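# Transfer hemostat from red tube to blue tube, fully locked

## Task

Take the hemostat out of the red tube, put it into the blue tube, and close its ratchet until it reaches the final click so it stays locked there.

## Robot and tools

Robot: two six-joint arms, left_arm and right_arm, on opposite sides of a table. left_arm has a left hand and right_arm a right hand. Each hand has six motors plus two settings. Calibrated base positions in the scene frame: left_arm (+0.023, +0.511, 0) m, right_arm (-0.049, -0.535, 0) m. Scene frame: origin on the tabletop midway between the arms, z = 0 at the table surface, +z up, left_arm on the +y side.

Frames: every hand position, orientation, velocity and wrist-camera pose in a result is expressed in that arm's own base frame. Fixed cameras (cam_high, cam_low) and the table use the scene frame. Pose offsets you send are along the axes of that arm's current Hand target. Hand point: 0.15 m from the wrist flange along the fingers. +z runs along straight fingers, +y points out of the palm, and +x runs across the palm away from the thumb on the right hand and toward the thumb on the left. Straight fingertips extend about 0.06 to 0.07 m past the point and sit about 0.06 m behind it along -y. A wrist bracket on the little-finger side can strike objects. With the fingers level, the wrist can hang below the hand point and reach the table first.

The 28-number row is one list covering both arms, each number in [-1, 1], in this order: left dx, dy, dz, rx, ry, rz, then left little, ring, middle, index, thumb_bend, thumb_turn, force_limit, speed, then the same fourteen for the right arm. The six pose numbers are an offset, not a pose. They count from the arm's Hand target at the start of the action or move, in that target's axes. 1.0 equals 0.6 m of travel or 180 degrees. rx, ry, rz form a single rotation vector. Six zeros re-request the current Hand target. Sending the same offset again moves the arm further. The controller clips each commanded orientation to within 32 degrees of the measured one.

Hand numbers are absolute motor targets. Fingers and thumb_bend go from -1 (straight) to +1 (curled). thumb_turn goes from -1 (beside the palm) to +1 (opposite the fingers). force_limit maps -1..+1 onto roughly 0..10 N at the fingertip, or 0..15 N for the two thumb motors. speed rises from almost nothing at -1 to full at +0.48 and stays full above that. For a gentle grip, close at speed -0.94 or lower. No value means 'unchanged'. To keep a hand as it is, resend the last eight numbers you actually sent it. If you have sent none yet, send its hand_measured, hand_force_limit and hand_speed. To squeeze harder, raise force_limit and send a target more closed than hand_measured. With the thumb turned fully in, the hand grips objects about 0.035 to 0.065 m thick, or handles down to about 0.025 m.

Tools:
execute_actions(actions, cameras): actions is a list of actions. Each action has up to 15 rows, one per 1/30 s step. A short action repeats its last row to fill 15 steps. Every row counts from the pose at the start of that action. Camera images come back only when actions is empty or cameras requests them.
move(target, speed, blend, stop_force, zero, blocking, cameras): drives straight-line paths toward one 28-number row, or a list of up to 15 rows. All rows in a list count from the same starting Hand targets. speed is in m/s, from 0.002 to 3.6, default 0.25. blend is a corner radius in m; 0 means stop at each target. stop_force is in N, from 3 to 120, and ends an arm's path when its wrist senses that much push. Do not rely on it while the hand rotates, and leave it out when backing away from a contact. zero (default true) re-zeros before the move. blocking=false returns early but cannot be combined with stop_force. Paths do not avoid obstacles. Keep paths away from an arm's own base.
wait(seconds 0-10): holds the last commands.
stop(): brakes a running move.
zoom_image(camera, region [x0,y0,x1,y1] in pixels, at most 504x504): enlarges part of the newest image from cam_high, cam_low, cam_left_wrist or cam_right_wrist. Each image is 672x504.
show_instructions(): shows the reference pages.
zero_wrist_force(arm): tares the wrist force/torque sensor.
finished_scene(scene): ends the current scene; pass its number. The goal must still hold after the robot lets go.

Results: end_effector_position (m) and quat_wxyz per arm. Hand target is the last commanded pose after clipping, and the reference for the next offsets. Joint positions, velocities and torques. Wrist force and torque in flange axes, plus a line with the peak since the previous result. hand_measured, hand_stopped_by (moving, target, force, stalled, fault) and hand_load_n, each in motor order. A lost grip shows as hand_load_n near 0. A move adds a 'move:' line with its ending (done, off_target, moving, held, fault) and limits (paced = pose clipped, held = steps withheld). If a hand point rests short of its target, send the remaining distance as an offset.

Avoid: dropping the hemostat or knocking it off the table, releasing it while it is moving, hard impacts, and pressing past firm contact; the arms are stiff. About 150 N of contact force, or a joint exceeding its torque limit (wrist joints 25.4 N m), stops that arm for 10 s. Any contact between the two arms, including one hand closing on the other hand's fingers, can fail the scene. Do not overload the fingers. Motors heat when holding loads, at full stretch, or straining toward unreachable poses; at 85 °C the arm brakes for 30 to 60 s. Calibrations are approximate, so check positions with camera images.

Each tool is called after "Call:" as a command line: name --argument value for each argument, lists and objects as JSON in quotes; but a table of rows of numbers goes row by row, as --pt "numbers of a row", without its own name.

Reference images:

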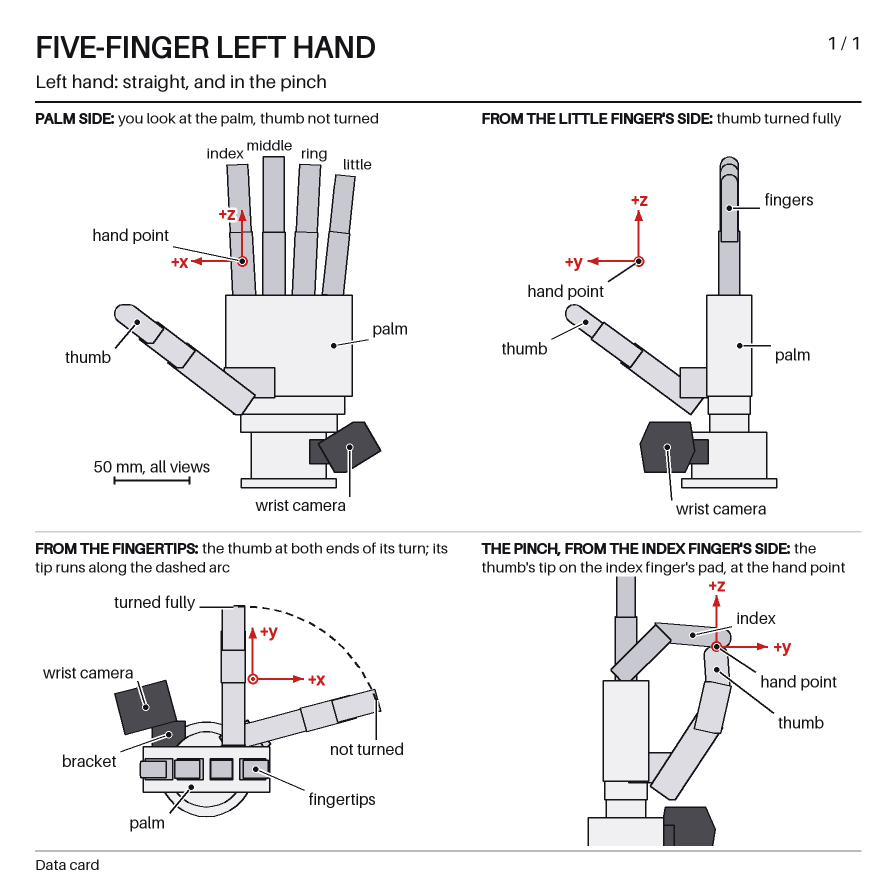

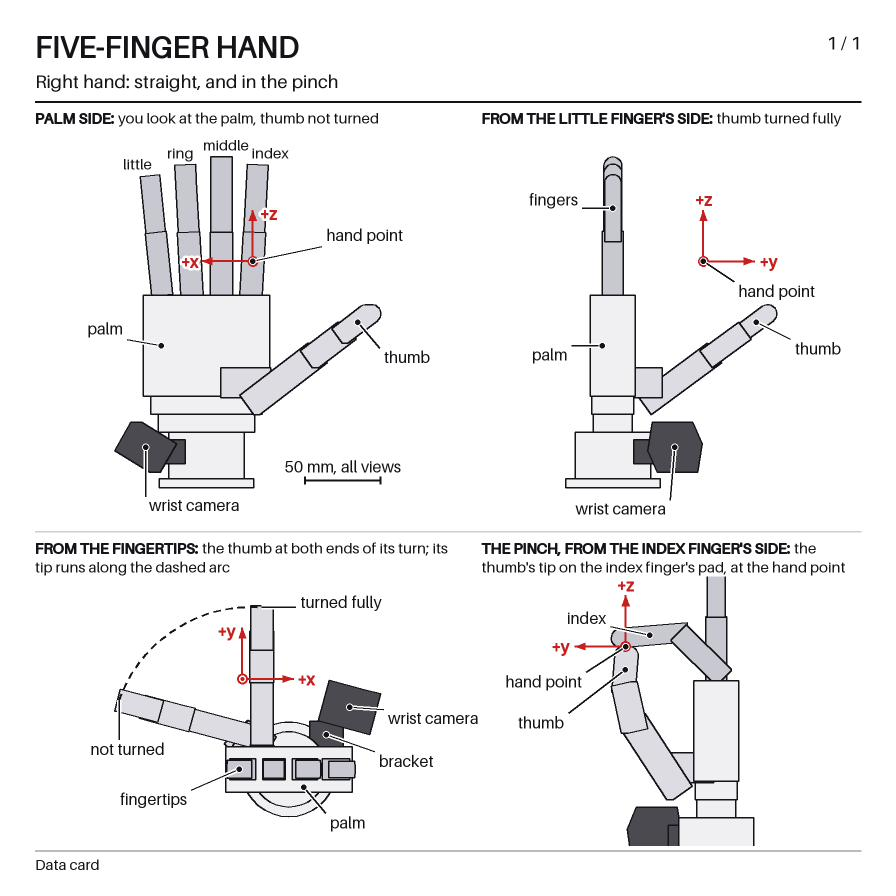

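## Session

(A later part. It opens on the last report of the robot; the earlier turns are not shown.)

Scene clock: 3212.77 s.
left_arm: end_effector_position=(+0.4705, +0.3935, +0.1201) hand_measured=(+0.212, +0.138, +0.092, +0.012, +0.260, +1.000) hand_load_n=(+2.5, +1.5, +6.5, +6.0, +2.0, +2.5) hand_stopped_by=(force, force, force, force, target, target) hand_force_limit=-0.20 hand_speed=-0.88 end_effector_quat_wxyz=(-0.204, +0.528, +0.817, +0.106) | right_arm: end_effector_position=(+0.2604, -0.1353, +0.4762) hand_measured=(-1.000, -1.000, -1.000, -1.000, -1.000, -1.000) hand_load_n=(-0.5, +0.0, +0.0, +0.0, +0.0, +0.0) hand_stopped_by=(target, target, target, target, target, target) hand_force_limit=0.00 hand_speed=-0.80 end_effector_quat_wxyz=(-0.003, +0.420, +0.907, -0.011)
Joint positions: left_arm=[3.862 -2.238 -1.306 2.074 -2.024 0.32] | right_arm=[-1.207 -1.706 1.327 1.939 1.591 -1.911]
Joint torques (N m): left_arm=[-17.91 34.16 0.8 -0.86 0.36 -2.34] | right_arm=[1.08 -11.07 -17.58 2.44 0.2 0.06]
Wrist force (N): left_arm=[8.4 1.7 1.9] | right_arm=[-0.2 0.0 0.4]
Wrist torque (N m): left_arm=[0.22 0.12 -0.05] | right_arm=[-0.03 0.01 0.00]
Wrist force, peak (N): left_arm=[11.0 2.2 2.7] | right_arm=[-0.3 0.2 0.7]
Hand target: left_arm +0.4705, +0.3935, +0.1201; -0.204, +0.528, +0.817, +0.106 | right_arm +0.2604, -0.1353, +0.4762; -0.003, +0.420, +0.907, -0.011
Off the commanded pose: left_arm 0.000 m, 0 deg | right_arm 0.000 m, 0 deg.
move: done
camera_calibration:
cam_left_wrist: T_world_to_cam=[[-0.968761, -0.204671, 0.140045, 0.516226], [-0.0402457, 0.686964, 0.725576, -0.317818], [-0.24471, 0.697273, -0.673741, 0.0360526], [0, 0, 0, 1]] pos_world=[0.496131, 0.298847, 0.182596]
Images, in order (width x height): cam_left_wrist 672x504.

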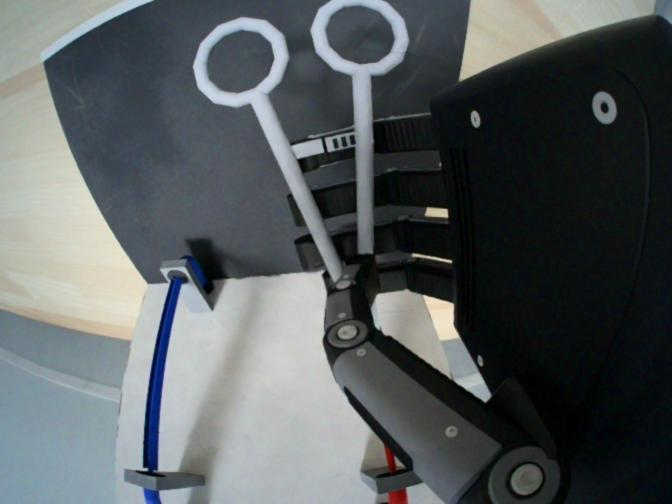

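Call:
move --pt "0.0022 0 -0.0177 0 -0.0556 0 0.35 0.35 0.35 0.35 0.26 1 -0.2 -0.88 0 0 0 0 0 0 -1 -1 -1 -1 -1 -1 0 -0.8" --pt "0.0073 0 -0.0345 0 -0.1111 0 0.35 0.35 0.35 0.35 0.26 1 -0.2 -0.88 0 0 0 0 0 0 -1 -1 -1 -1 -1 -1 0 -0.8" --stop_force 22 --speed 0.05 --cameras '["all"]'

Scene clock: 3227.50 s.
left_arm: end_effector_position=(+0.4735, +0.3890, +0.1405) hand_measured=(+0.212, +0.138, +0.092, +0.012, +0.260, +1.000) hand_load_n=(+3.5, +2.0, +6.0, +5.0, +2.0, +2.5) hand_stopped_by=(force, force, force, force, target, target) hand_force_limit=-0.20 hand_speed=-0.88 end_effector_quat_wxyz=(-0.059, +0.539, +0.840, +0.013) | right_arm: end_effector_position=(+0.2604, -0.1353, +0.4762) hand_measured=(-1.000, -1.000, -1.000, -1.000, -1.000, -1.000) hand_load_n=(+0.0, +0.0, -0.5, +0.0, +0.0, +0.0) hand_stopped_by=(target, target, target, target, target, target) hand_force_limit=0.00 hand_speed=-0.80 end_effector_quat_wxyz=(-0.003, +0.420, +0.907, -0.011)
Joint positions: left_arm=[3.993 -2.225 -1.203 1.865 -1.691 0.421] | right_arm=[-1.207 -1.706 1.327 1.939 1.591 -1.911]
Joint torques (N m): left_arm=[-18.45 45.69 1.72 -1.41 1.04 -2.18] | right_arm=[1.54 -11.61 -15.85 2.43 0.24 -0.04]
Wrist force (N): left_arm=[9.0 1.0 0.7] | right_arm=[0.0 0.0 0.5]
Wrist torque (N m): left_arm=[0.16 0.23 -0.08] | right_arm=[-0.03 -0.02 0.00]
Wrist force, peak (N): left_arm=[10.4 2.3 1.9] | right_arm=[0.1 0.3 0.7]
Hand target: left_arm +0.4735, +0.3890, +0.1405; -0.059, +0.539, +0.840, +0.013 | right_arm +0.2604, -0.1353, +0.4762; -0.003, +0.420, +0.907, -0.011
Off the commanded pose: left_arm 0.000 m, 0 deg | right_arm 0.000 m, 0 deg.
move: done
camera_calibration:
cam_left_wrist: T_world_to_cam=[[-0.980556, -0.187305, 0.0585361, 0.525644], [-0.139644, 0.875576, 0.462456, -0.318765], [-0.137873, 0.44529, -0.884708, 0.130798], [0, 0, 0, 1]] pos_world=[0.488943, 0.319316, 0.232364]
cam_right_wrist: T_world_to_cam=[[0.551818, 0.833833, -0.0148117, -0.0288995], [0.760756, -0.496021, 0.418586, -0.450189], [0.341684, -0.242251, -0.908057, 0.420621], [0, 0, 0, 1]] pos_world=[0.214712, -0.0973097, 0.569962]

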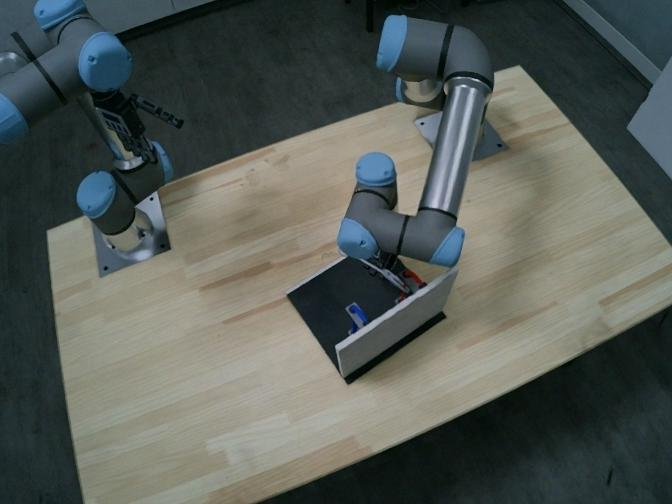

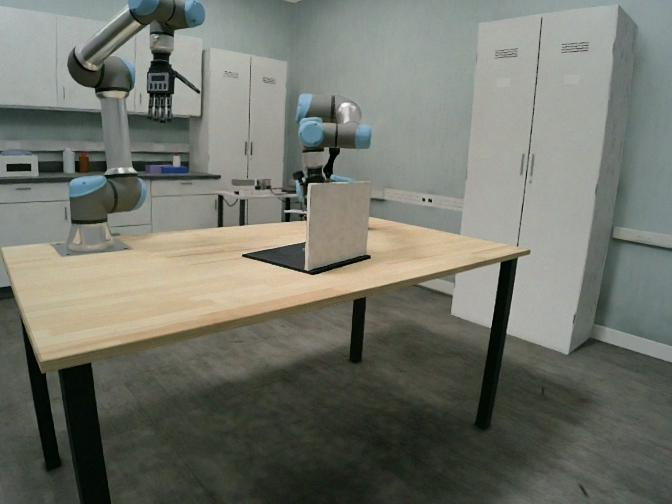

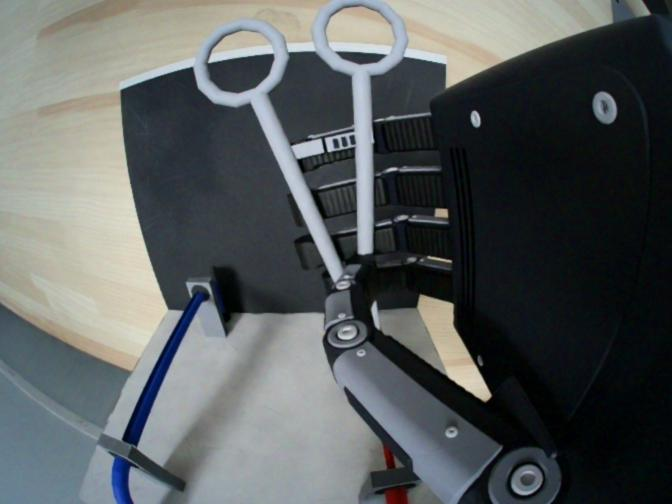

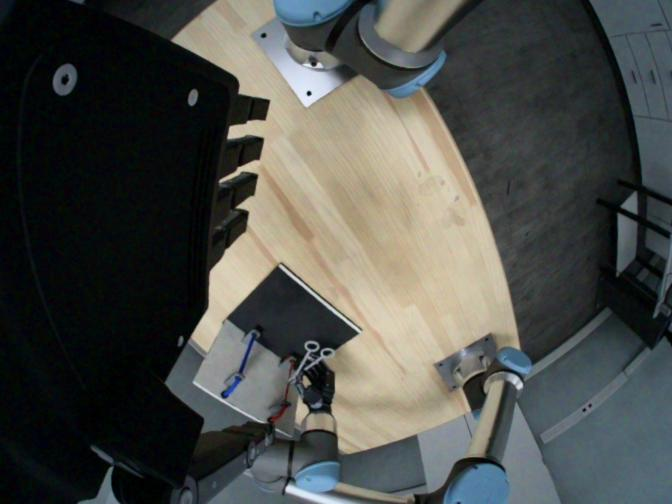

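Call:
zoom_image --camera "cam_left_wrist" --region '[180, 0, 440, 195]'

Call:
zoom_image --camera "cam_left_wrist" --region '[250, 110, 400, 222]'

Scaled by 1.938 from the camera's 672x504 image, which has a finer 960x720 frame.

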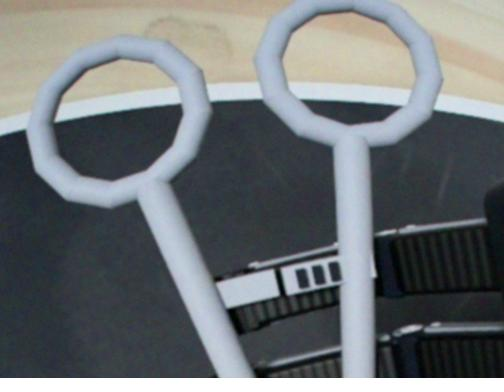

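Scaled by 3.360 from the camera's 672x504 image, which has a finer 960x720 frame.

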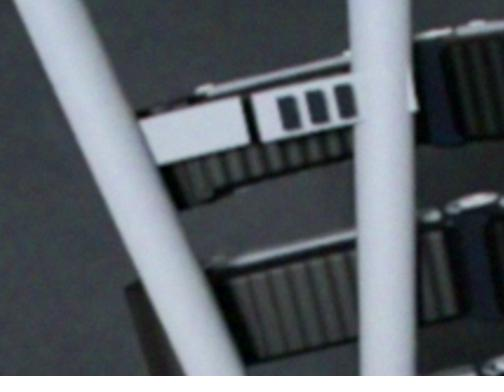

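Call:
move --pt "0 0 0 0 0 0 0.35 0.35 0.35 0.35 0.26 1 -0.2 -0.88 -0.357 0.2407 0.2937 0.0624 -0.5347 0.076 -1 -1 -1 -1 -1 1 0 -0.5" --pt "0 0 0 0 0 0 0.35 0.35 0.35 0.35 0.26 1 -0.2 -0.88 -0.357 0.2407 0.5347 0.0624 -0.5347 0.076 -1 -1 -1 -1 -1 1 0 -0.5" --blend '[0.05,0]' --speed 0.2 --cameras '["cam_high","cam_right_wrist","cam_left_wrist"]'

Scene clock: 3487.83 s.
left_arm: end_effector_position=(+0.4735, +0.3890, +0.1405) hand_measured=(+0.212, +0.138, +0.092, +0.012, +0.260, +1.000) hand_load_n=(+3.5, +2.0, +6.0, +5.5, +2.0, +2.5) hand_stopped_by=(force, force, force, force, target, target) hand_force_limit=-0.20 hand_speed=-0.88 end_effector_quat_wxyz=(-0.059, +0.539, +0.840, +0.013) | right_arm: end_effector_position=(+0.5041, -0.2106, +0.1528) hand_measured=(-1.000, -1.000, -1.000, -1.000, -1.000, +1.000) hand_load_n=(+0.0, +0.0, +0.0, +0.0, +0.0, -0.5) hand_stopped_by=(target, target, target, target, target, target) hand_force_limit=0.00 hand_speed=-0.50 end_effector_quat_wxyz=(+0.635, +0.363, +0.554, -0.398)
Joint positions: left_arm=[3.993 -2.225 -1.203 1.865 -1.691 0.421] | right_arm=[-0.432 -1.174 2.376 -1.365 2.272 -1.655]
Joint torques (N m): left_arm=[-18.03 46.45 2.02 -4.76 2.56 -0.31] | right_arm=[1.49 -11.43 -15.4 -3.83 -0.36 0.65]
Wrist force (N): left_arm=[9.1 0.9 0.6] | right_arm=[0.1 1.4 1.5]
Wrist torque (N m): left_arm=[0.16 0.21 -0.08] | right_arm=[0.03 -0.41 0.14]
Wrist force, peak (N): left_arm=[9.4 1.0 0.7] | right_arm=[1.7 1.1 1.3]
Hand target: left_arm +0.4735, +0.3890, +0.1405; -0.059, +0.539, +0.840, +0.013 | right_arm +0.5041, -0.2106, +0.1528; +0.635, +0.363, +0.554, -0.397
Off the commanded pose: left_arm 0.000 m, 0 deg | right_arm 0.000 m, 0 deg.
move: done
camera_calibration:
cam_left_wrist: T_world_to_cam=[[-0.98057, -0.187261, 0.0584495, 0.525657], [-0.139646, 0.875582, 0.462444, -0.318763], [-0.137775, 0.445296, -0.88472, 0.130751], [0, 0, 0, 1]] pos_world=[0.488943, 0.319316, 0.232364]
cam_right_wrist: T_world_to_cam=[[0.887818, 0.381862, -0.256827, -0.333027], [-0.0105924, 0.574893, 0.81816, 0.0156954], [0.460072, -0.723657, 0.514446, -0.353008], [0, 0, 0, 1]] pos_world=[0.458243, -0.13731, 0.0832317]
Images, in order (width x height): cam_high 672x504, cam_left_wrist 672x504, cam_right_wrist 672x504.

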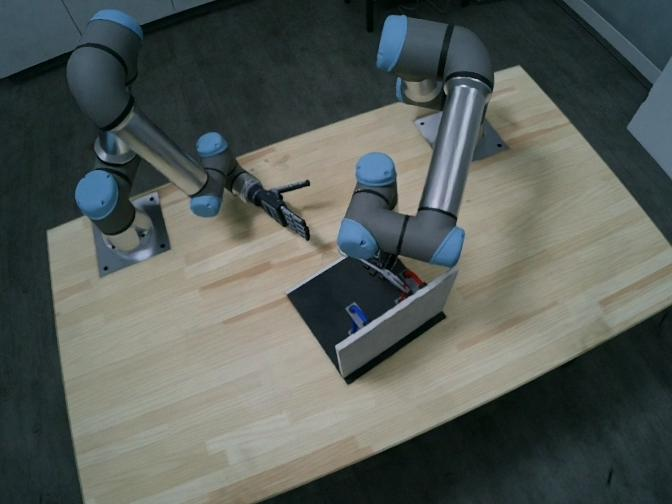

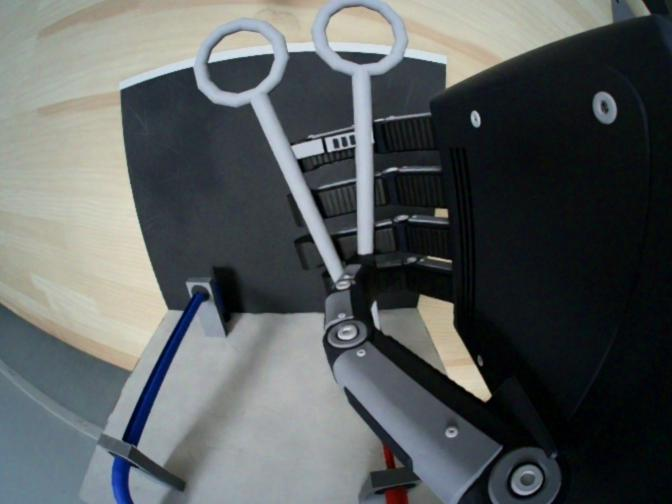

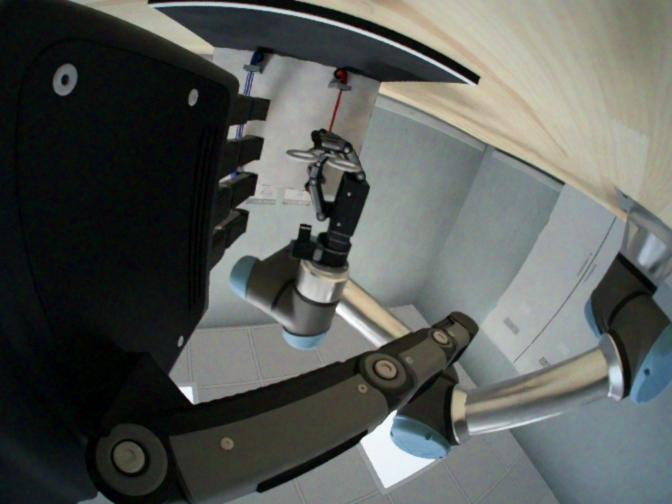

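Call:
zoom_image --camera "cam_right_wrist" --region '[250, 90, 410, 230]'

Scaled by 3.150 from the camera's 672x504 image, which has a finer 960x720 frame.

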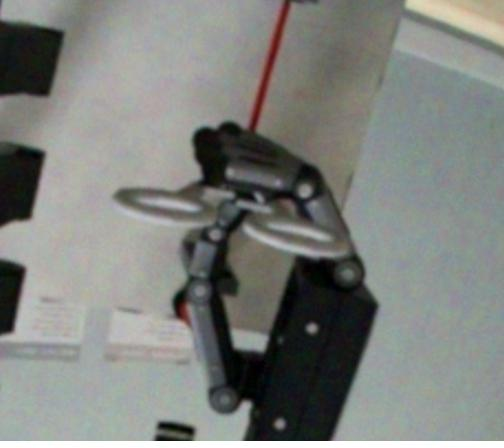

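Call:
move --pt "0 0 0 0 0 0 0.35 0.35 0.35 0.35 0.26 1 -0.2 -0.88 0.0267 0.015 0.0 0 0 0 -1 -1 -1 -1 -1 1 0 -0.5" --pt "0 0 0 0 0 0 0.35 0.35 0.35 0.35 0.26 1 -0.2 -0.88 0.0267 0.015 0.1 0 0 0 -1 -1 -1 -1 -1 1 0 -0.5" --blend 0.01 --stop_force 8 --speed 0.1 --cameras '["cam_right_wrist","cam_left_wrist"]'

Scene clock: 3581.27 s.
left_arm: end_effector_position=(+0.4735, +0.3890, +0.1405) hand_measured=(+0.212, +0.138, +0.092, +0.012, +0.260, +1.000) hand_load_n=(+3.0, +2.0, +6.0, +5.5, +2.0, +2.5) hand_stopped_by=(force, force, force, force, target, target) hand_force_limit=-0.20 hand_speed=-0.88 end_effector_quat_wxyz=(-0.059, +0.539, +0.840, +0.013) | right_arm: end_effector_position=(+0.5383, -0.2626, +0.1445) hand_measured=(-1.000, -1.000, -1.000, -1.000, -1.000, +1.000) hand_load_n=(+0.0, +0.0, +0.0, +0.0, +0.0, +0.0) hand_stopped_by=(target, target, target, target, target, target) hand_force_limit=0.00 hand_speed=-0.50 end_effector_quat_wxyz=(+0.635, +0.363, +0.554, -0.397)
Joint positions: left_arm=[3.993 -2.225 -1.203 1.865 -1.691 0.421] | right_arm=[-0.521 -1.097 2.261 -1.316 2.184 -1.637]
Joint torques (N m): left_arm=[-18.75 46.53 2.09 -4.75 2.64 0.71] | right_arm=[12.23 -42.8 -15 -0.35 -1.67 -2.29]
Wrist force (N): left_arm=[9.3 1.1 1.0] | right_arm=[0.0 1.4 1.6]
Wrist torque (N m): left_arm=[0.16 0.20 -0.07] | right_arm=[0.03 -0.40 0.03]
Wrist force, peak (N): left_arm=[9.4 1.0 0.7] | right_arm=[-0.2 1.4 2.3]
Hand target: left_arm +0.4735, +0.3890, +0.1405; -0.059, +0.539, +0.840, +0.013 | right_arm +0.5383, -0.2625, +0.1445; +0.635, +0.363, +0.554, -0.397
Off the commanded pose: left_arm 0.000 m, 0 deg | right_arm 0.000 m, 0 deg.
move: done; blend cut to 0.0092 m at target 1
camera_calibration:
cam_left_wrist: T_world_to_cam=[[-0.98057, -0.187261, 0.0584495, 0.525657], [-0.139646, 0.875582, 0.462444, -0.318763], [-0.137775, 0.445296, -0.88472, 0.130751], [0, 0, 0, 1]] pos_world=[0.488943, 0.319316, 0.232364]
cam_right_wrist: T_world_to_cam=[[0.887869, 0.381901, -0.256592, -0.345764], [-0.0108218, 0.574872, 0.818172, 0.0528743], [0.459968, -0.723653, 0.514544, -0.401935], [0, 0, 0, 1]] pos_world=[0.492442, -0.189209, 0.0748328]
Images, in order (width x height): cam_left_wrist 672x504, cam_right_wrist 672x504.

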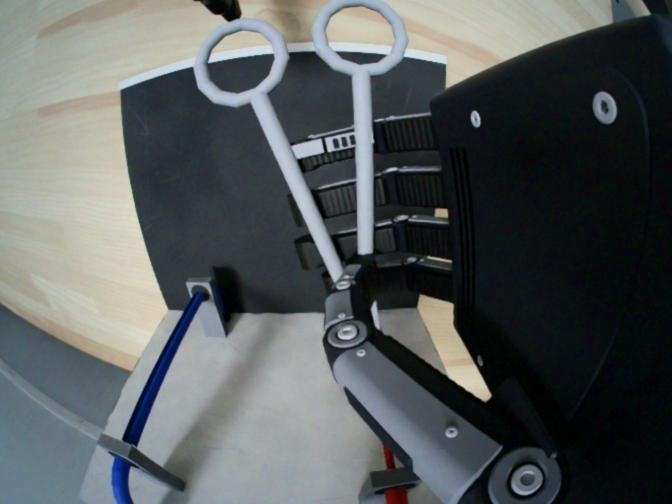

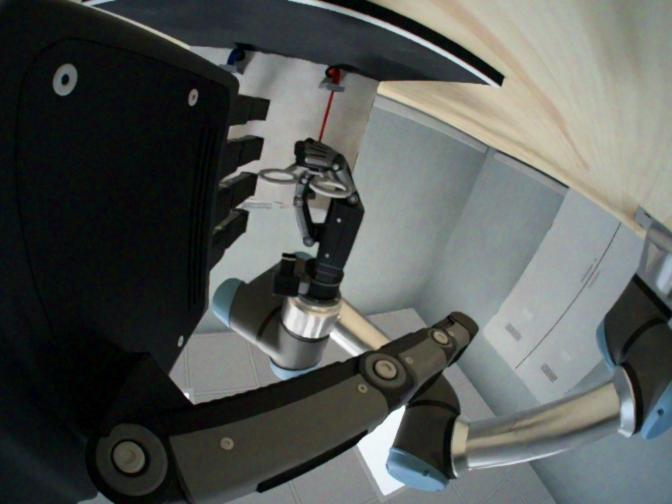

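Call:
zoom_image --camera "cam_right_wrist" --region '[210, 80, 380, 230]'

Scaled by 2.965 from the camera's 672x504 image, which has a finer 960x720 frame.

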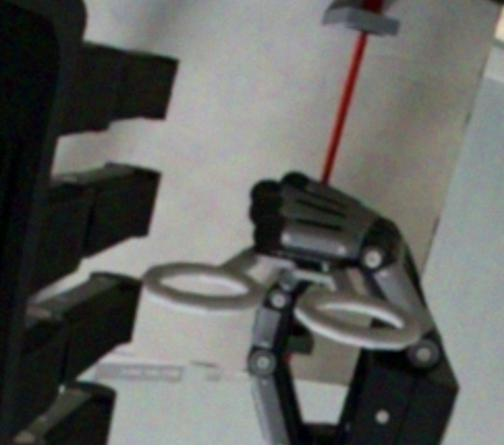

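Call:
move --target '[0,0,0,0,0,0,0.35,0.35,0.35,0.35,0.26,1,-0.2,-0.88,-0.005,0.0,0.0917,0,0,0,-1,-1,-1,-1,-1,1,0,-0.5]' --stop_force 6 --speed 0.05 --cameras '["cam_right_wrist","cam_left_wrist"]'

Scene clock: 3603.97 s.
left_arm: end_effector_position=(+0.4735, +0.3890, +0.1405) hand_measured=(+0.212, +0.138, +0.092, +0.012, +0.260, +1.000) hand_load_n=(+2.5, +1.5, +6.0, +5.0, +2.5, +4.0) hand_stopped_by=(force, force, force, force, target, target) hand_force_limit=-0.20 hand_speed=-0.88 end_effector_quat_wxyz=(-0.059, +0.539, +0.840, +0.013) | right_arm: end_effector_position=(+0.5499, -0.2880, +0.1495) hand_measured=(-1.000, -1.000, -1.000, -1.000, -1.000, +1.000) hand_load_n=(+0.0, +0.0, +0.0, +0.0, +0.0, -0.5) hand_stopped_by=(target, target, target, target, target, target) hand_force_limit=0.00 hand_speed=-0.50 end_effector_quat_wxyz=(+0.635, +0.363, +0.553, -0.397)
Joint positions: left_arm=[3.993 -2.225 -1.203 1.865 -1.691 0.421] | right_arm=[-0.563 -1.088 2.212 -1.271 2.143 -1.629]
Joint torques (N m): left_arm=[-12.17 46.66 9.76 -1.47 2.62 1.69] | right_arm=[-10.49 -43.44 -18.61 0.25 -1.91 -2.55]
Wrist force (N): left_arm=[6.7 1.6 1.7] | right_arm=[-0.2 1.5 1.5]
Wrist torque (N m): left_arm=[0.17 0.16 -0.08] | right_arm=[0.05 -0.36 0.04]
Wrist force, peak (N): left_arm=[11.5 -0.8 0.8] | right_arm=[-2.5 -4.7 -20.0]
Hand target: left_arm +0.4735, +0.3890, +0.1405; -0.059, +0.539, +0.840, +0.013 | right_arm +0.5499, -0.2880, +0.1495; +0.635, +0.363, +0.553, -0.397 (not the last commanded pose)
Off the commanded pose: left_arm 0.000 m, 0 deg | right_arm 0.027 m, 0 deg.
move: contact (right_arm)
camera_calibration:
cam_left_wrist: T_world_to_cam=[[-0.980571, -0.187206, 0.0586093, 0.525603], [-0.139536, 0.875638, 0.462372, -0.318819], [-0.137879, 0.445211, -0.884747, 0.130836], [0, 0, 0, 1]] pos_world=[0.488944, 0.319316, 0.232364]
cam_right_wrist: T_world_to_cam=[[0.887864, 0.381888, -0.25663, -0.345013], [-0.0108515, 0.574988, 0.81809, 0.0635321], [0.459978, -0.723568, 0.514655, -0.428343], [0, 0, 0, 1]] pos_world=[0.504042, -0.214709, 0.0799332]
Images, in order (width x height): cam_left_wrist 672x504, cam_right_wrist 672x504.

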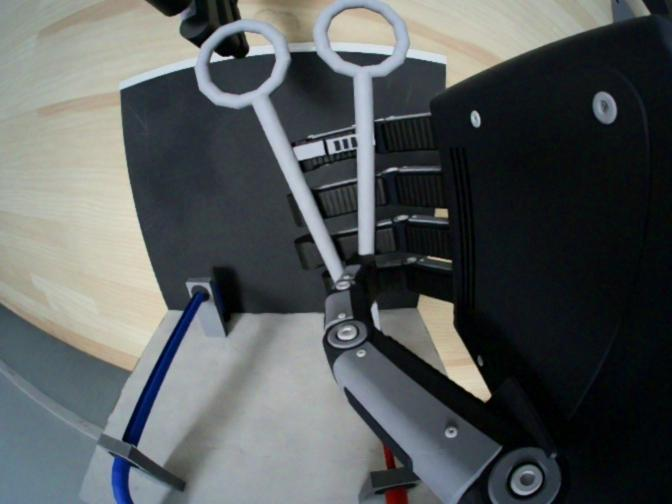

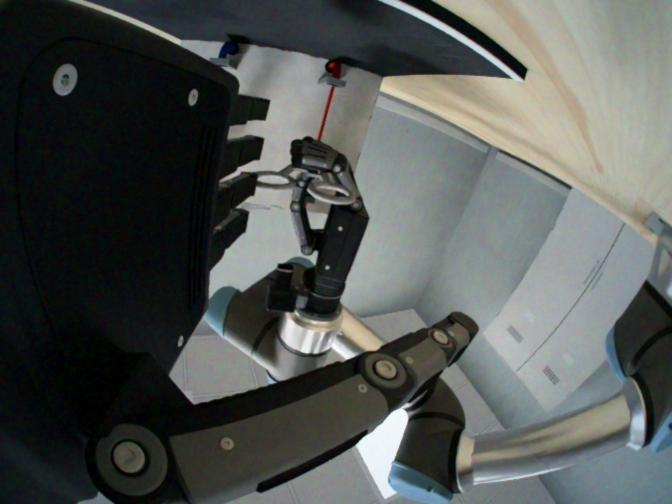

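Call:
zoom_image --camera "cam_right_wrist" --region '[200, 80, 380, 250]'

Scaled by 2.800 from the camera's 672x504 image, which has a finer 960x720 frame.

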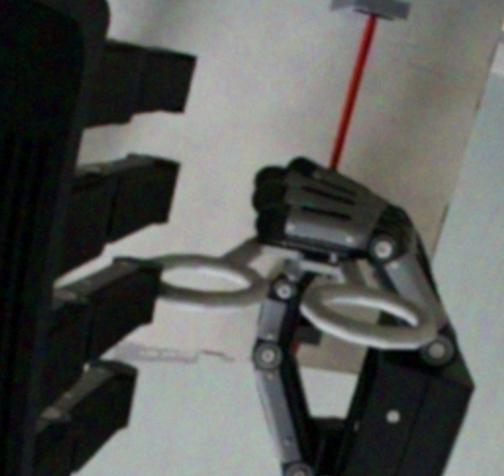

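Call:
move --pt "0 0 0 0 0 0 0.35 0.35 0.35 0.35 0.26 1 -0.2 -0.88 0 0.0 -0.0167 0 0 0 -1 -1 -1 -1 -1 1 0 -0.5" --pt "0 0 0 0 0 0 0.35 0.35 0.35 0.35 0.26 1 -0.2 -0.88 -0.02 0.0 -0.0167 0 0 0 -1 -1 -1 -1 -1 1 0 -0.5" --speed 0.05 --cameras '["cam_right_wrist","cam_left_wrist"]'

Call:
zoom_image --camera "cam_right_wrist" --region '[200, 80, 380, 250]'

Scene clock: 3634.07 s.
left_arm: end_effector_position=(+0.4735, +0.3890, +0.1405) hand_measured=(+0.212, +0.138, +0.092, +0.012, +0.260, +1.000) hand_load_n=(+2.5, +1.5, +6.0, +5.0, +2.5, +4.0) hand_stopped_by=(force, force, force, force, target, target) hand_force_limit=-0.20 hand_speed=-0.88 end_effector_quat_wxyz=(-0.059, +0.539, +0.840, +0.013) | right_arm: end_effector_position=(+0.5449, -0.2777, +0.1603) hand_measured=(-1.000, -1.000, -1.000, -1.000, -1.000, +1.000) hand_load_n=(+0.0, +0.0, +0.0, +0.0, +0.0, +0.0) hand_stopped_by=(target, target, target, target, target, target) hand_force_limit=0.00 hand_speed=-0.50 end_effector_quat_wxyz=(+0.635, +0.363, +0.553, -0.398)
Joint positions: left_arm=[3.993 -2.225 -1.203 1.865 -1.691 0.421] | right_arm=[-0.547 -1.127 2.23 -1.253 2.159 -1.632]
Joint torques (N m): left_arm=[5.97 46.46 26.86 -0.86 2.5 2.86] | right_arm=[6.54 -15.28 -2.97 -3.94 1.26 -0.69]
Wrist force (N): left_arm=[6.6 1.2 1.6] | right_arm=[-0.1 1.2 1.5]
Wrist torque (N m): left_arm=[0.13 0.15 -0.08] | right_arm=[0.01 -0.37 0.12]
Wrist force, peak (N): left_arm=[7.1 0.9 1.3] | right_arm=[0.1 1.8 1.6]
Hand target: left_arm +0.4735, +0.3890, +0.1405; -0.059, +0.539, +0.840, +0.013 | right_arm +0.5449, -0.2777, +0.1602; +0.635, +0.363, +0.553, -0.397
Off the commanded pose: left_arm 0.000 m, 0 deg | right_arm 0.000 m, 0 deg.
move: done
camera_calibration:
cam_left_wrist: T_world_to_cam=[[-0.98057, -0.187261, 0.0584495, 0.525657], [-0.139646, 0.875582, 0.462444, -0.318763], [-0.137775, 0.445296, -0.88472, 0.130751], [0, 0, 0, 1]] pos_world=[0.488943, 0.319316, 0.232364]
cam_right_wrist: T_world_to_cam=[[0.887905, 0.381809, -0.256605, -0.3418], [-0.0108289, 0.574998, 0.818083, 0.0487935], [0.459899, -0.723601, 0.514678, -0.424067], [0, 0, 0, 1]] pos_world=[0.499042, -0.204409, 0.0906333]
Images, in order (width x height): cam_left_wrist 672x504, cam_right_wrist 672x504.

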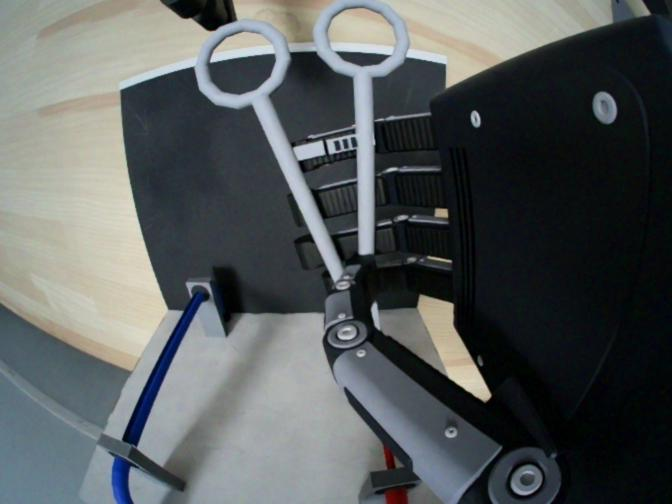

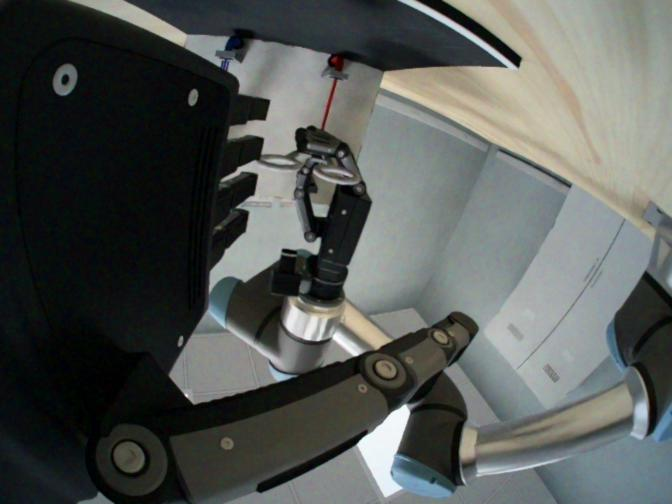

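Scaled by 2.800 from the camera's 672x504 image, which has a finer 960x720 frame.

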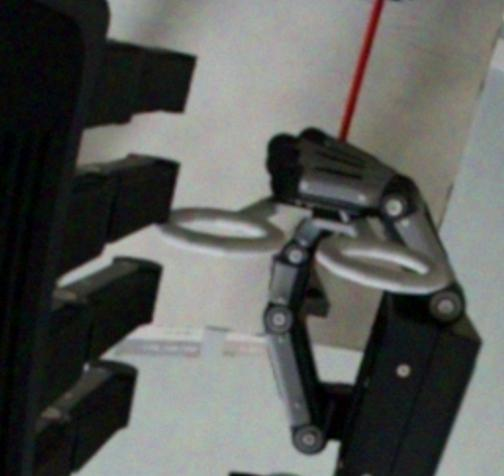

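Call:
move --pt "0 0 0 0 0 0 0.35 0.35 0.35 0.35 0.26 1 -0.2 -0.88 0 0.015 0 0 0 0 -1 -1 -1 -1 -1 1 0 -0.5" --pt "0 0 0 0 0 0 0.35 0.35 0.35 0.35 0.26 1 -0.2 -0.88 0.0 0.015 0.05 0 0 0 -1 -1 -1 -1 -1 1 0 -0.5" --stop_force 5 --speed 0.03 --cameras '["cam_right_wrist","cam_left_wrist"]'

Call:
zoom_image --camera "cam_right_wrist" --region '[200, 80, 380, 250]'

Scene clock: 3667.33 s.
left_arm: end_effector_position=(+0.4735, +0.3890, +0.1405) hand_measured=(+0.212, +0.138, +0.092, +0.012, +0.260, +1.000) hand_load_n=(+2.5, +1.5, +6.0, +5.0, +2.5, +4.0) hand_stopped_by=(force, force, force, force, target, target) hand_force_limit=-0.20 hand_speed=-0.88 end_effector_quat_wxyz=(-0.059, +0.539, +0.840, +0.013) | right_arm: end_effector_position=(+0.5655, -0.3010, +0.1641) hand_measured=(-1.000, -1.000, -1.000, -1.000, -1.000, +1.000) hand_load_n=(+0.0, +0.0, +0.0, +0.0, +0.0, -0.5) hand_stopped_by=(target, target, target, target, target, target) hand_force_limit=0.00 hand_speed=-0.50 end_effector_quat_wxyz=(+0.635, +0.363, +0.553, -0.397)
Joint positions: left_arm=[3.993 -2.225 -1.203 1.865 -1.691 0.421] | right_arm=[-0.57 -1.1 2.155 -1.202 2.136 -1.628]
Joint torques (N m): left_arm=[6.3 46.59 26.68 -0.93 2.29 2.87] | right_arm=[13.12 -45.75 -2.35 -4.27 2.63 -1.22]
Wrist force (N): left_arm=[6.7 1.2 1.5] | right_arm=[-0.2 1.5 1.6]
Wrist torque (N m): left_arm=[0.13 0.12 -0.07] | right_arm=[0.05 -0.37 0.03]
Wrist force, peak (N): left_arm=[6.9 1.3 1.8] | right_arm=[-0.1 1.9 1.6]
Hand target: left_arm +0.4735, +0.3890, +0.1405; -0.059, +0.539, +0.840, +0.013 | right_arm +0.5655, -0.3010, +0.1641; +0.635, +0.363, +0.553, -0.397
Off the commanded pose: left_arm 0.000 m, 0 deg | right_arm 0.000 m, 0 deg.
move: done
camera_calibration:
cam_left_wrist: T_world_to_cam=[[-0.98057, -0.187261, 0.0584495, 0.525657], [-0.139646, 0.875582, 0.462444, -0.318763], [-0.137775, 0.445296, -0.88472, 0.130751], [0, 0, 0, 1]] pos_world=[0.488943, 0.319316, 0.232364]
cam_right_wrist: T_world_to_cam=[[0.887864, 0.381888, -0.25663, -0.350178], [-0.0108515, 0.574988, 0.81809, 0.0593139], [0.459978, -0.723568, 0.514655, -0.452388], [0, 0, 0, 1]] pos_world=[0.519642, -0.227709, 0.0944332]
Images, in order (width x height): cam_left_wrist 672x504, cam_right_wrist 672x504.

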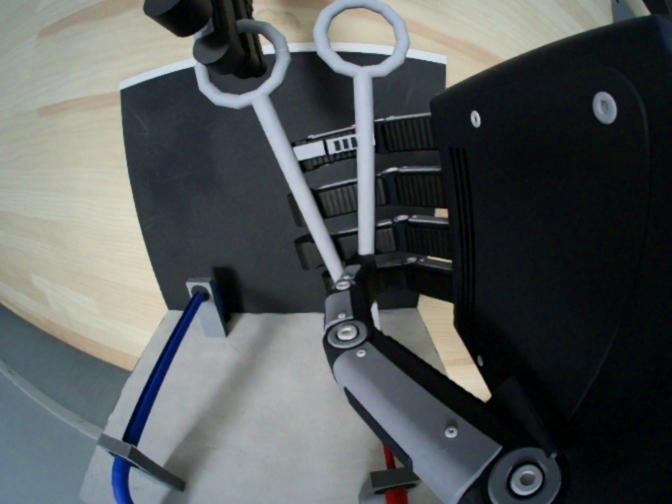

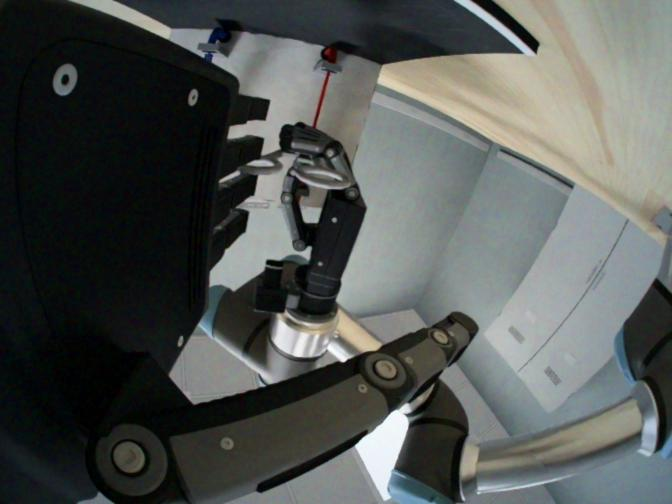

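Scaled by 2.800 from the camera's 672x504 image, which has a finer 960x720 frame.

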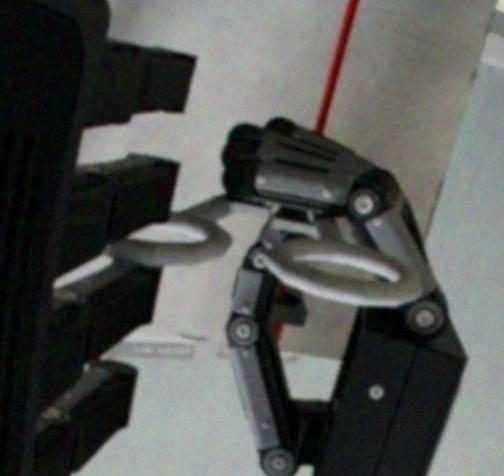

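Call:
move --target '[0,0,0,0,0,0,0.35,0.35,0.35,0.35,0.26,1,-0.2,-0.88,0,0,0.015,0,0,0,-1,-1,-1,-1,-1,1,0,-0.5]' --stop_force 5 --speed 0.03 --cameras '["cam_right_wrist","cam_left_wrist"]'

Call:
zoom_image --camera "cam_left_wrist" --region '[120, 0, 440, 200]'

Call:
zoom_image --camera "cam_right_wrist" --region '[200, 80, 380, 250]'

Scene clock: 3680.13 s.
left_arm: end_effector_position=(+0.4735, +0.3890, +0.1405) hand_measured=(+0.212, +0.138, +0.092, +0.012, +0.260, +1.000) hand_load_n=(+2.5, +1.5, +6.0, +5.0, +3.0, +4.0) hand_stopped_by=(force, force, force, force, target, target) hand_force_limit=-0.20 hand_speed=-0.88 end_effector_quat_wxyz=(-0.059, +0.539, +0.840, +0.013) | right_arm: end_effector_position=(+0.5693, -0.3091, +0.1652) hand_measured=(-1.000, -1.000, -1.000, -1.000, -1.000, +1.000) hand_load_n=(+0.0, +0.0, +0.0, +0.0, +0.0, +0.0) hand_stopped_by=(target, target, target, target, target, target) hand_force_limit=0.00 hand_speed=-0.50 end_effector_quat_wxyz=(+0.635, +0.363, +0.553, -0.397)
Joint positions: left_arm=[3.993 -2.225 -1.203 1.865 -1.691 0.421] | right_arm=[-0.581 -1.094 2.138 -1.19 2.124 -1.626]
Joint torques (N m): left_arm=[5.69 46.28 26.69 -0.97 2.32 2.84] | right_arm=[12.1 -44.04 -3.12 -4.12 2.41 -1.23]
Wrist force (N): left_arm=[6.4 1.5 1.4] | right_arm=[-0.1 1.4 1.3]
Wrist torque (N m): left_arm=[0.16 0.17 -0.09] | right_arm=[0.06 -0.39 0.03]
Wrist force, peak (N): left_arm=[6.9 1.4 1.6] | right_arm=[-0.1 1.4 1.8]
Hand target: left_arm +0.4735, +0.3890, +0.1405; -0.059, +0.539, +0.840, +0.013 | right_arm +0.5693, -0.3091, +0.1652; +0.635, +0.363, +0.553, -0.397
Off the commanded pose: left_arm 0.000 m, 0 deg | right_arm 0.000 m, 0 deg.
move: done
camera_calibration:
cam_left_wrist: T_world_to_cam=[[-0.98057, -0.187261, 0.0584495, 0.525657], [-0.139646, 0.875582, 0.462444, -0.318763], [-0.137775, 0.445296, -0.88472, 0.130751], [0, 0, 0, 1]] pos_world=[0.488943, 0.319316, 0.232364]
cam_right_wrist: T_world_to_cam=[[0.887905, 0.381824, -0.256584, -0.350102], [-0.0108515, 0.574988, 0.81809, 0.06303], [0.459899, -0.723601, 0.514678, -0.460537], [0, 0, 0, 1]] pos_world=[0.523342, -0.235809, 0.0956334]
Images, in order (width x height): cam_left_wrist 672x504, cam_right_wrist 672x504.

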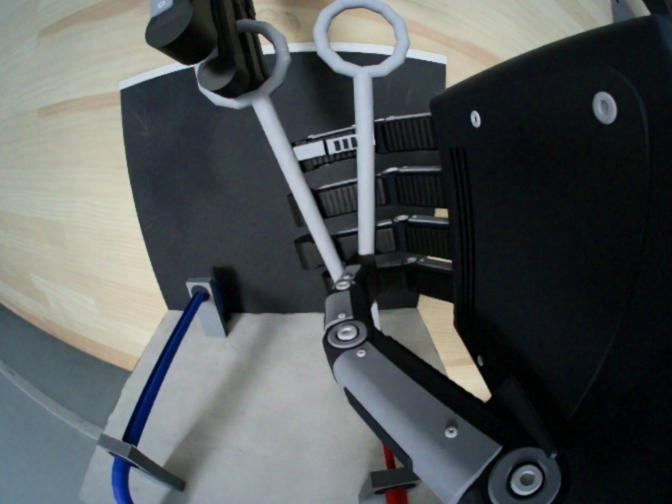

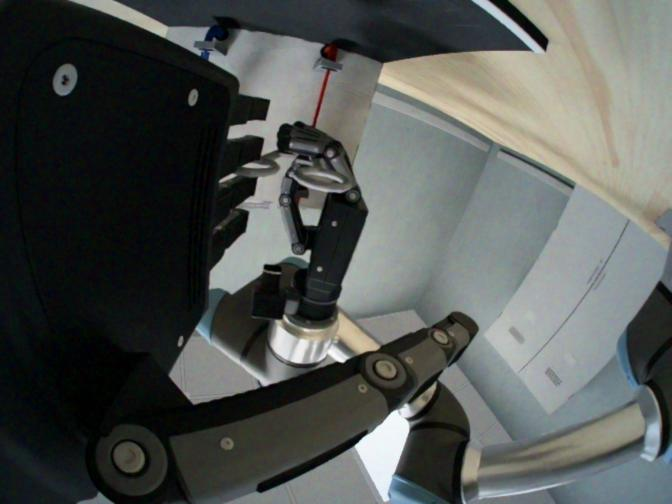

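Scaled by 1.575 from the camera's 672x504 image, which has a finer 960x720 frame.

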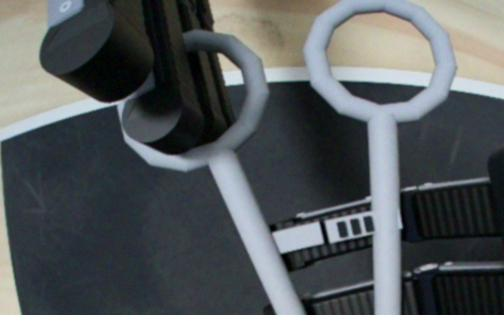

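Scaled by 2.800 from the camera's 672x504 image, which has a finer 960x720 frame.

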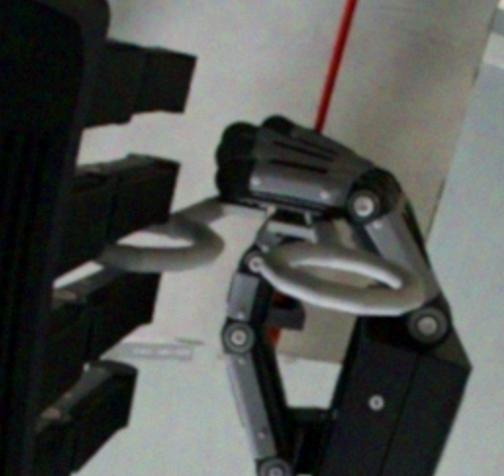

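Call:
move --target '[0,0,0,0,0,0,0.35,0.35,0.35,0.35,0.26,1,-0.2,-0.88,0.03,0,0,0,0,0,-1,-1,-1,-1,-1,1,0,-0.5]' --stop_force 8 --speed 0.01 --cameras '["cam_right_wrist","cam_left_wrist"]'

Call:
zoom_image --camera "cam_left_wrist" --region '[120, 0, 440, 200]'

Call:
zoom_image --camera "cam_right_wrist" --region '[200, 80, 380, 250]'

Scene clock: 3697.67 s.
left_arm: end_effector_position=(+0.4735, +0.3890, +0.1405) hand_measured=(+0.210, +0.138, +0.092, +0.012, +0.260, +1.000) hand_load_n=(+15.5, +0.0, +5.0, +2.0, -0.5, +1.5) hand_stopped_by=(force, force, force, force, target, target) hand_force_limit=-0.20 hand_speed=-0.88 end_effector_quat_wxyz=(-0.059, +0.539, +0.840, +0.013) | right_arm: end_effector_position=(+0.5701, -0.3103, +0.1543) hand_measured=(-1.000, -1.000, -1.000, -1.000, -1.000, +1.000) hand_load_n=(+0.0, +0.0, +0.0, +0.0, +0.0, +0.0) hand_stopped_by=(target, target, target, target, target, target) hand_force_limit=0.00 hand_speed=-0.50 end_effector_quat_wxyz=(+0.635, +0.363, +0.553, -0.397)
Joint positions: left_arm=[3.993 -2.225 -1.203 1.865 -1.691 0.421] | right_arm=[-0.583 -1.066 2.137 -1.217 2.123 -1.626]
Joint torques (N m): left_arm=[6.06 46.33 26.94 -1.94 1.48 1.99] | right_arm=[1.86 -41.03 -7.43 1.79 0.79 2.23]
Wrist force (N): left_arm=[1.3 -1.6 8.2] | right_arm=[-7.4 -0.3 -0.6]
Wrist torque (N m): left_arm=[0.14 0.92 -0.15] | right_arm=[0.17 -0.59 -0.45]
Wrist force, peak (N): left_arm=[1.0 -1.4 10.7] | right_arm=[-8.8 0.0 -1.2]
Hand target: left_arm +0.4735, +0.3890, +0.1405; -0.059, +0.539, +0.840, +0.013 | right_arm +0.5700, -0.3103, +0.1543; +0.635, +0.363, +0.553, -0.397 (not the last commanded pose)
Off the commanded pose: left_arm 0.000 m, 0 deg | right_arm 0.007 m, 0 deg.
move: contact (right_arm)
camera_calibration:
cam_left_wrist: T_world_to_cam=[[-0.98057, -0.187261, 0.0584495, 0.525657], [-0.139646, 0.875582, 0.462444, -0.318763], [-0.137775, 0.445296, -0.88472, 0.130751], [0, 0, 0, 1]] pos_world=[0.488943, 0.319316, 0.232364]
cam_right_wrist: T_world_to_cam=[[0.887904, 0.381875, -0.256511, -0.353171], [-0.0109308, 0.574955, 0.818112, 0.0727591], [0.459899, -0.723601, 0.514679, -0.456112], [0, 0, 0, 1]] pos_world=[0.524142, -0.237009, 0.0846336]
Images, in order (width x height): cam_left_wrist 672x504, cam_right_wrist 672x504.

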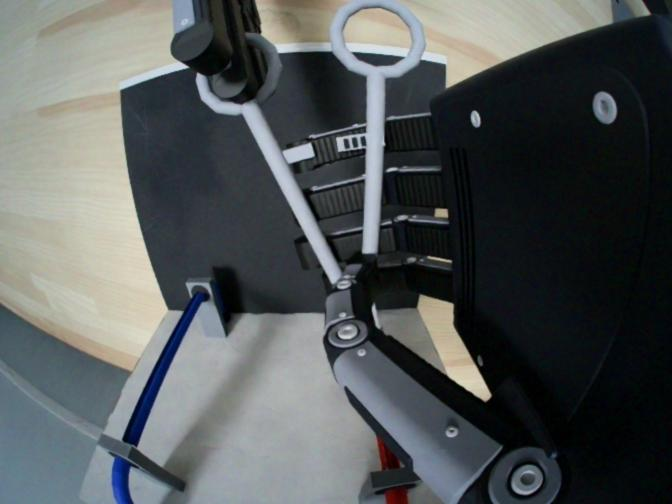

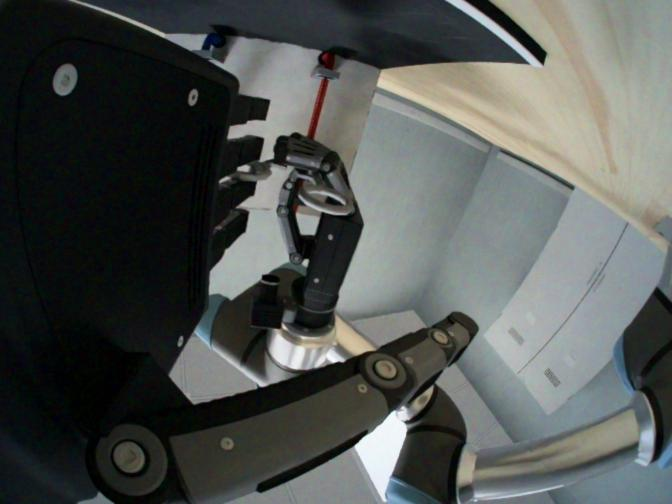

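Scaled by 1.575 from the camera's 672x504 image, which has a finer 960x720 frame.

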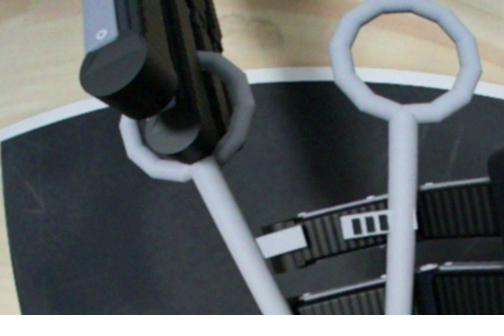

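Scaled by 2.800 from the camera's 672x504 image, which has a finer 960x720 frame.

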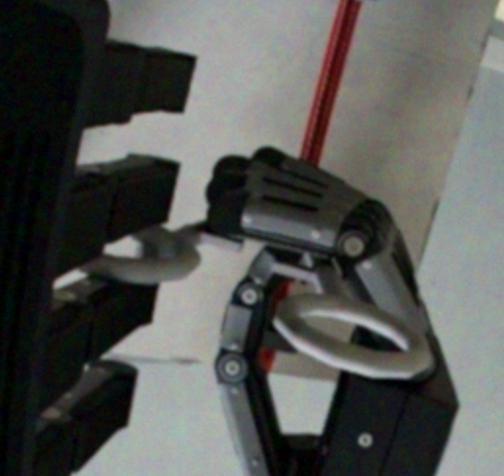

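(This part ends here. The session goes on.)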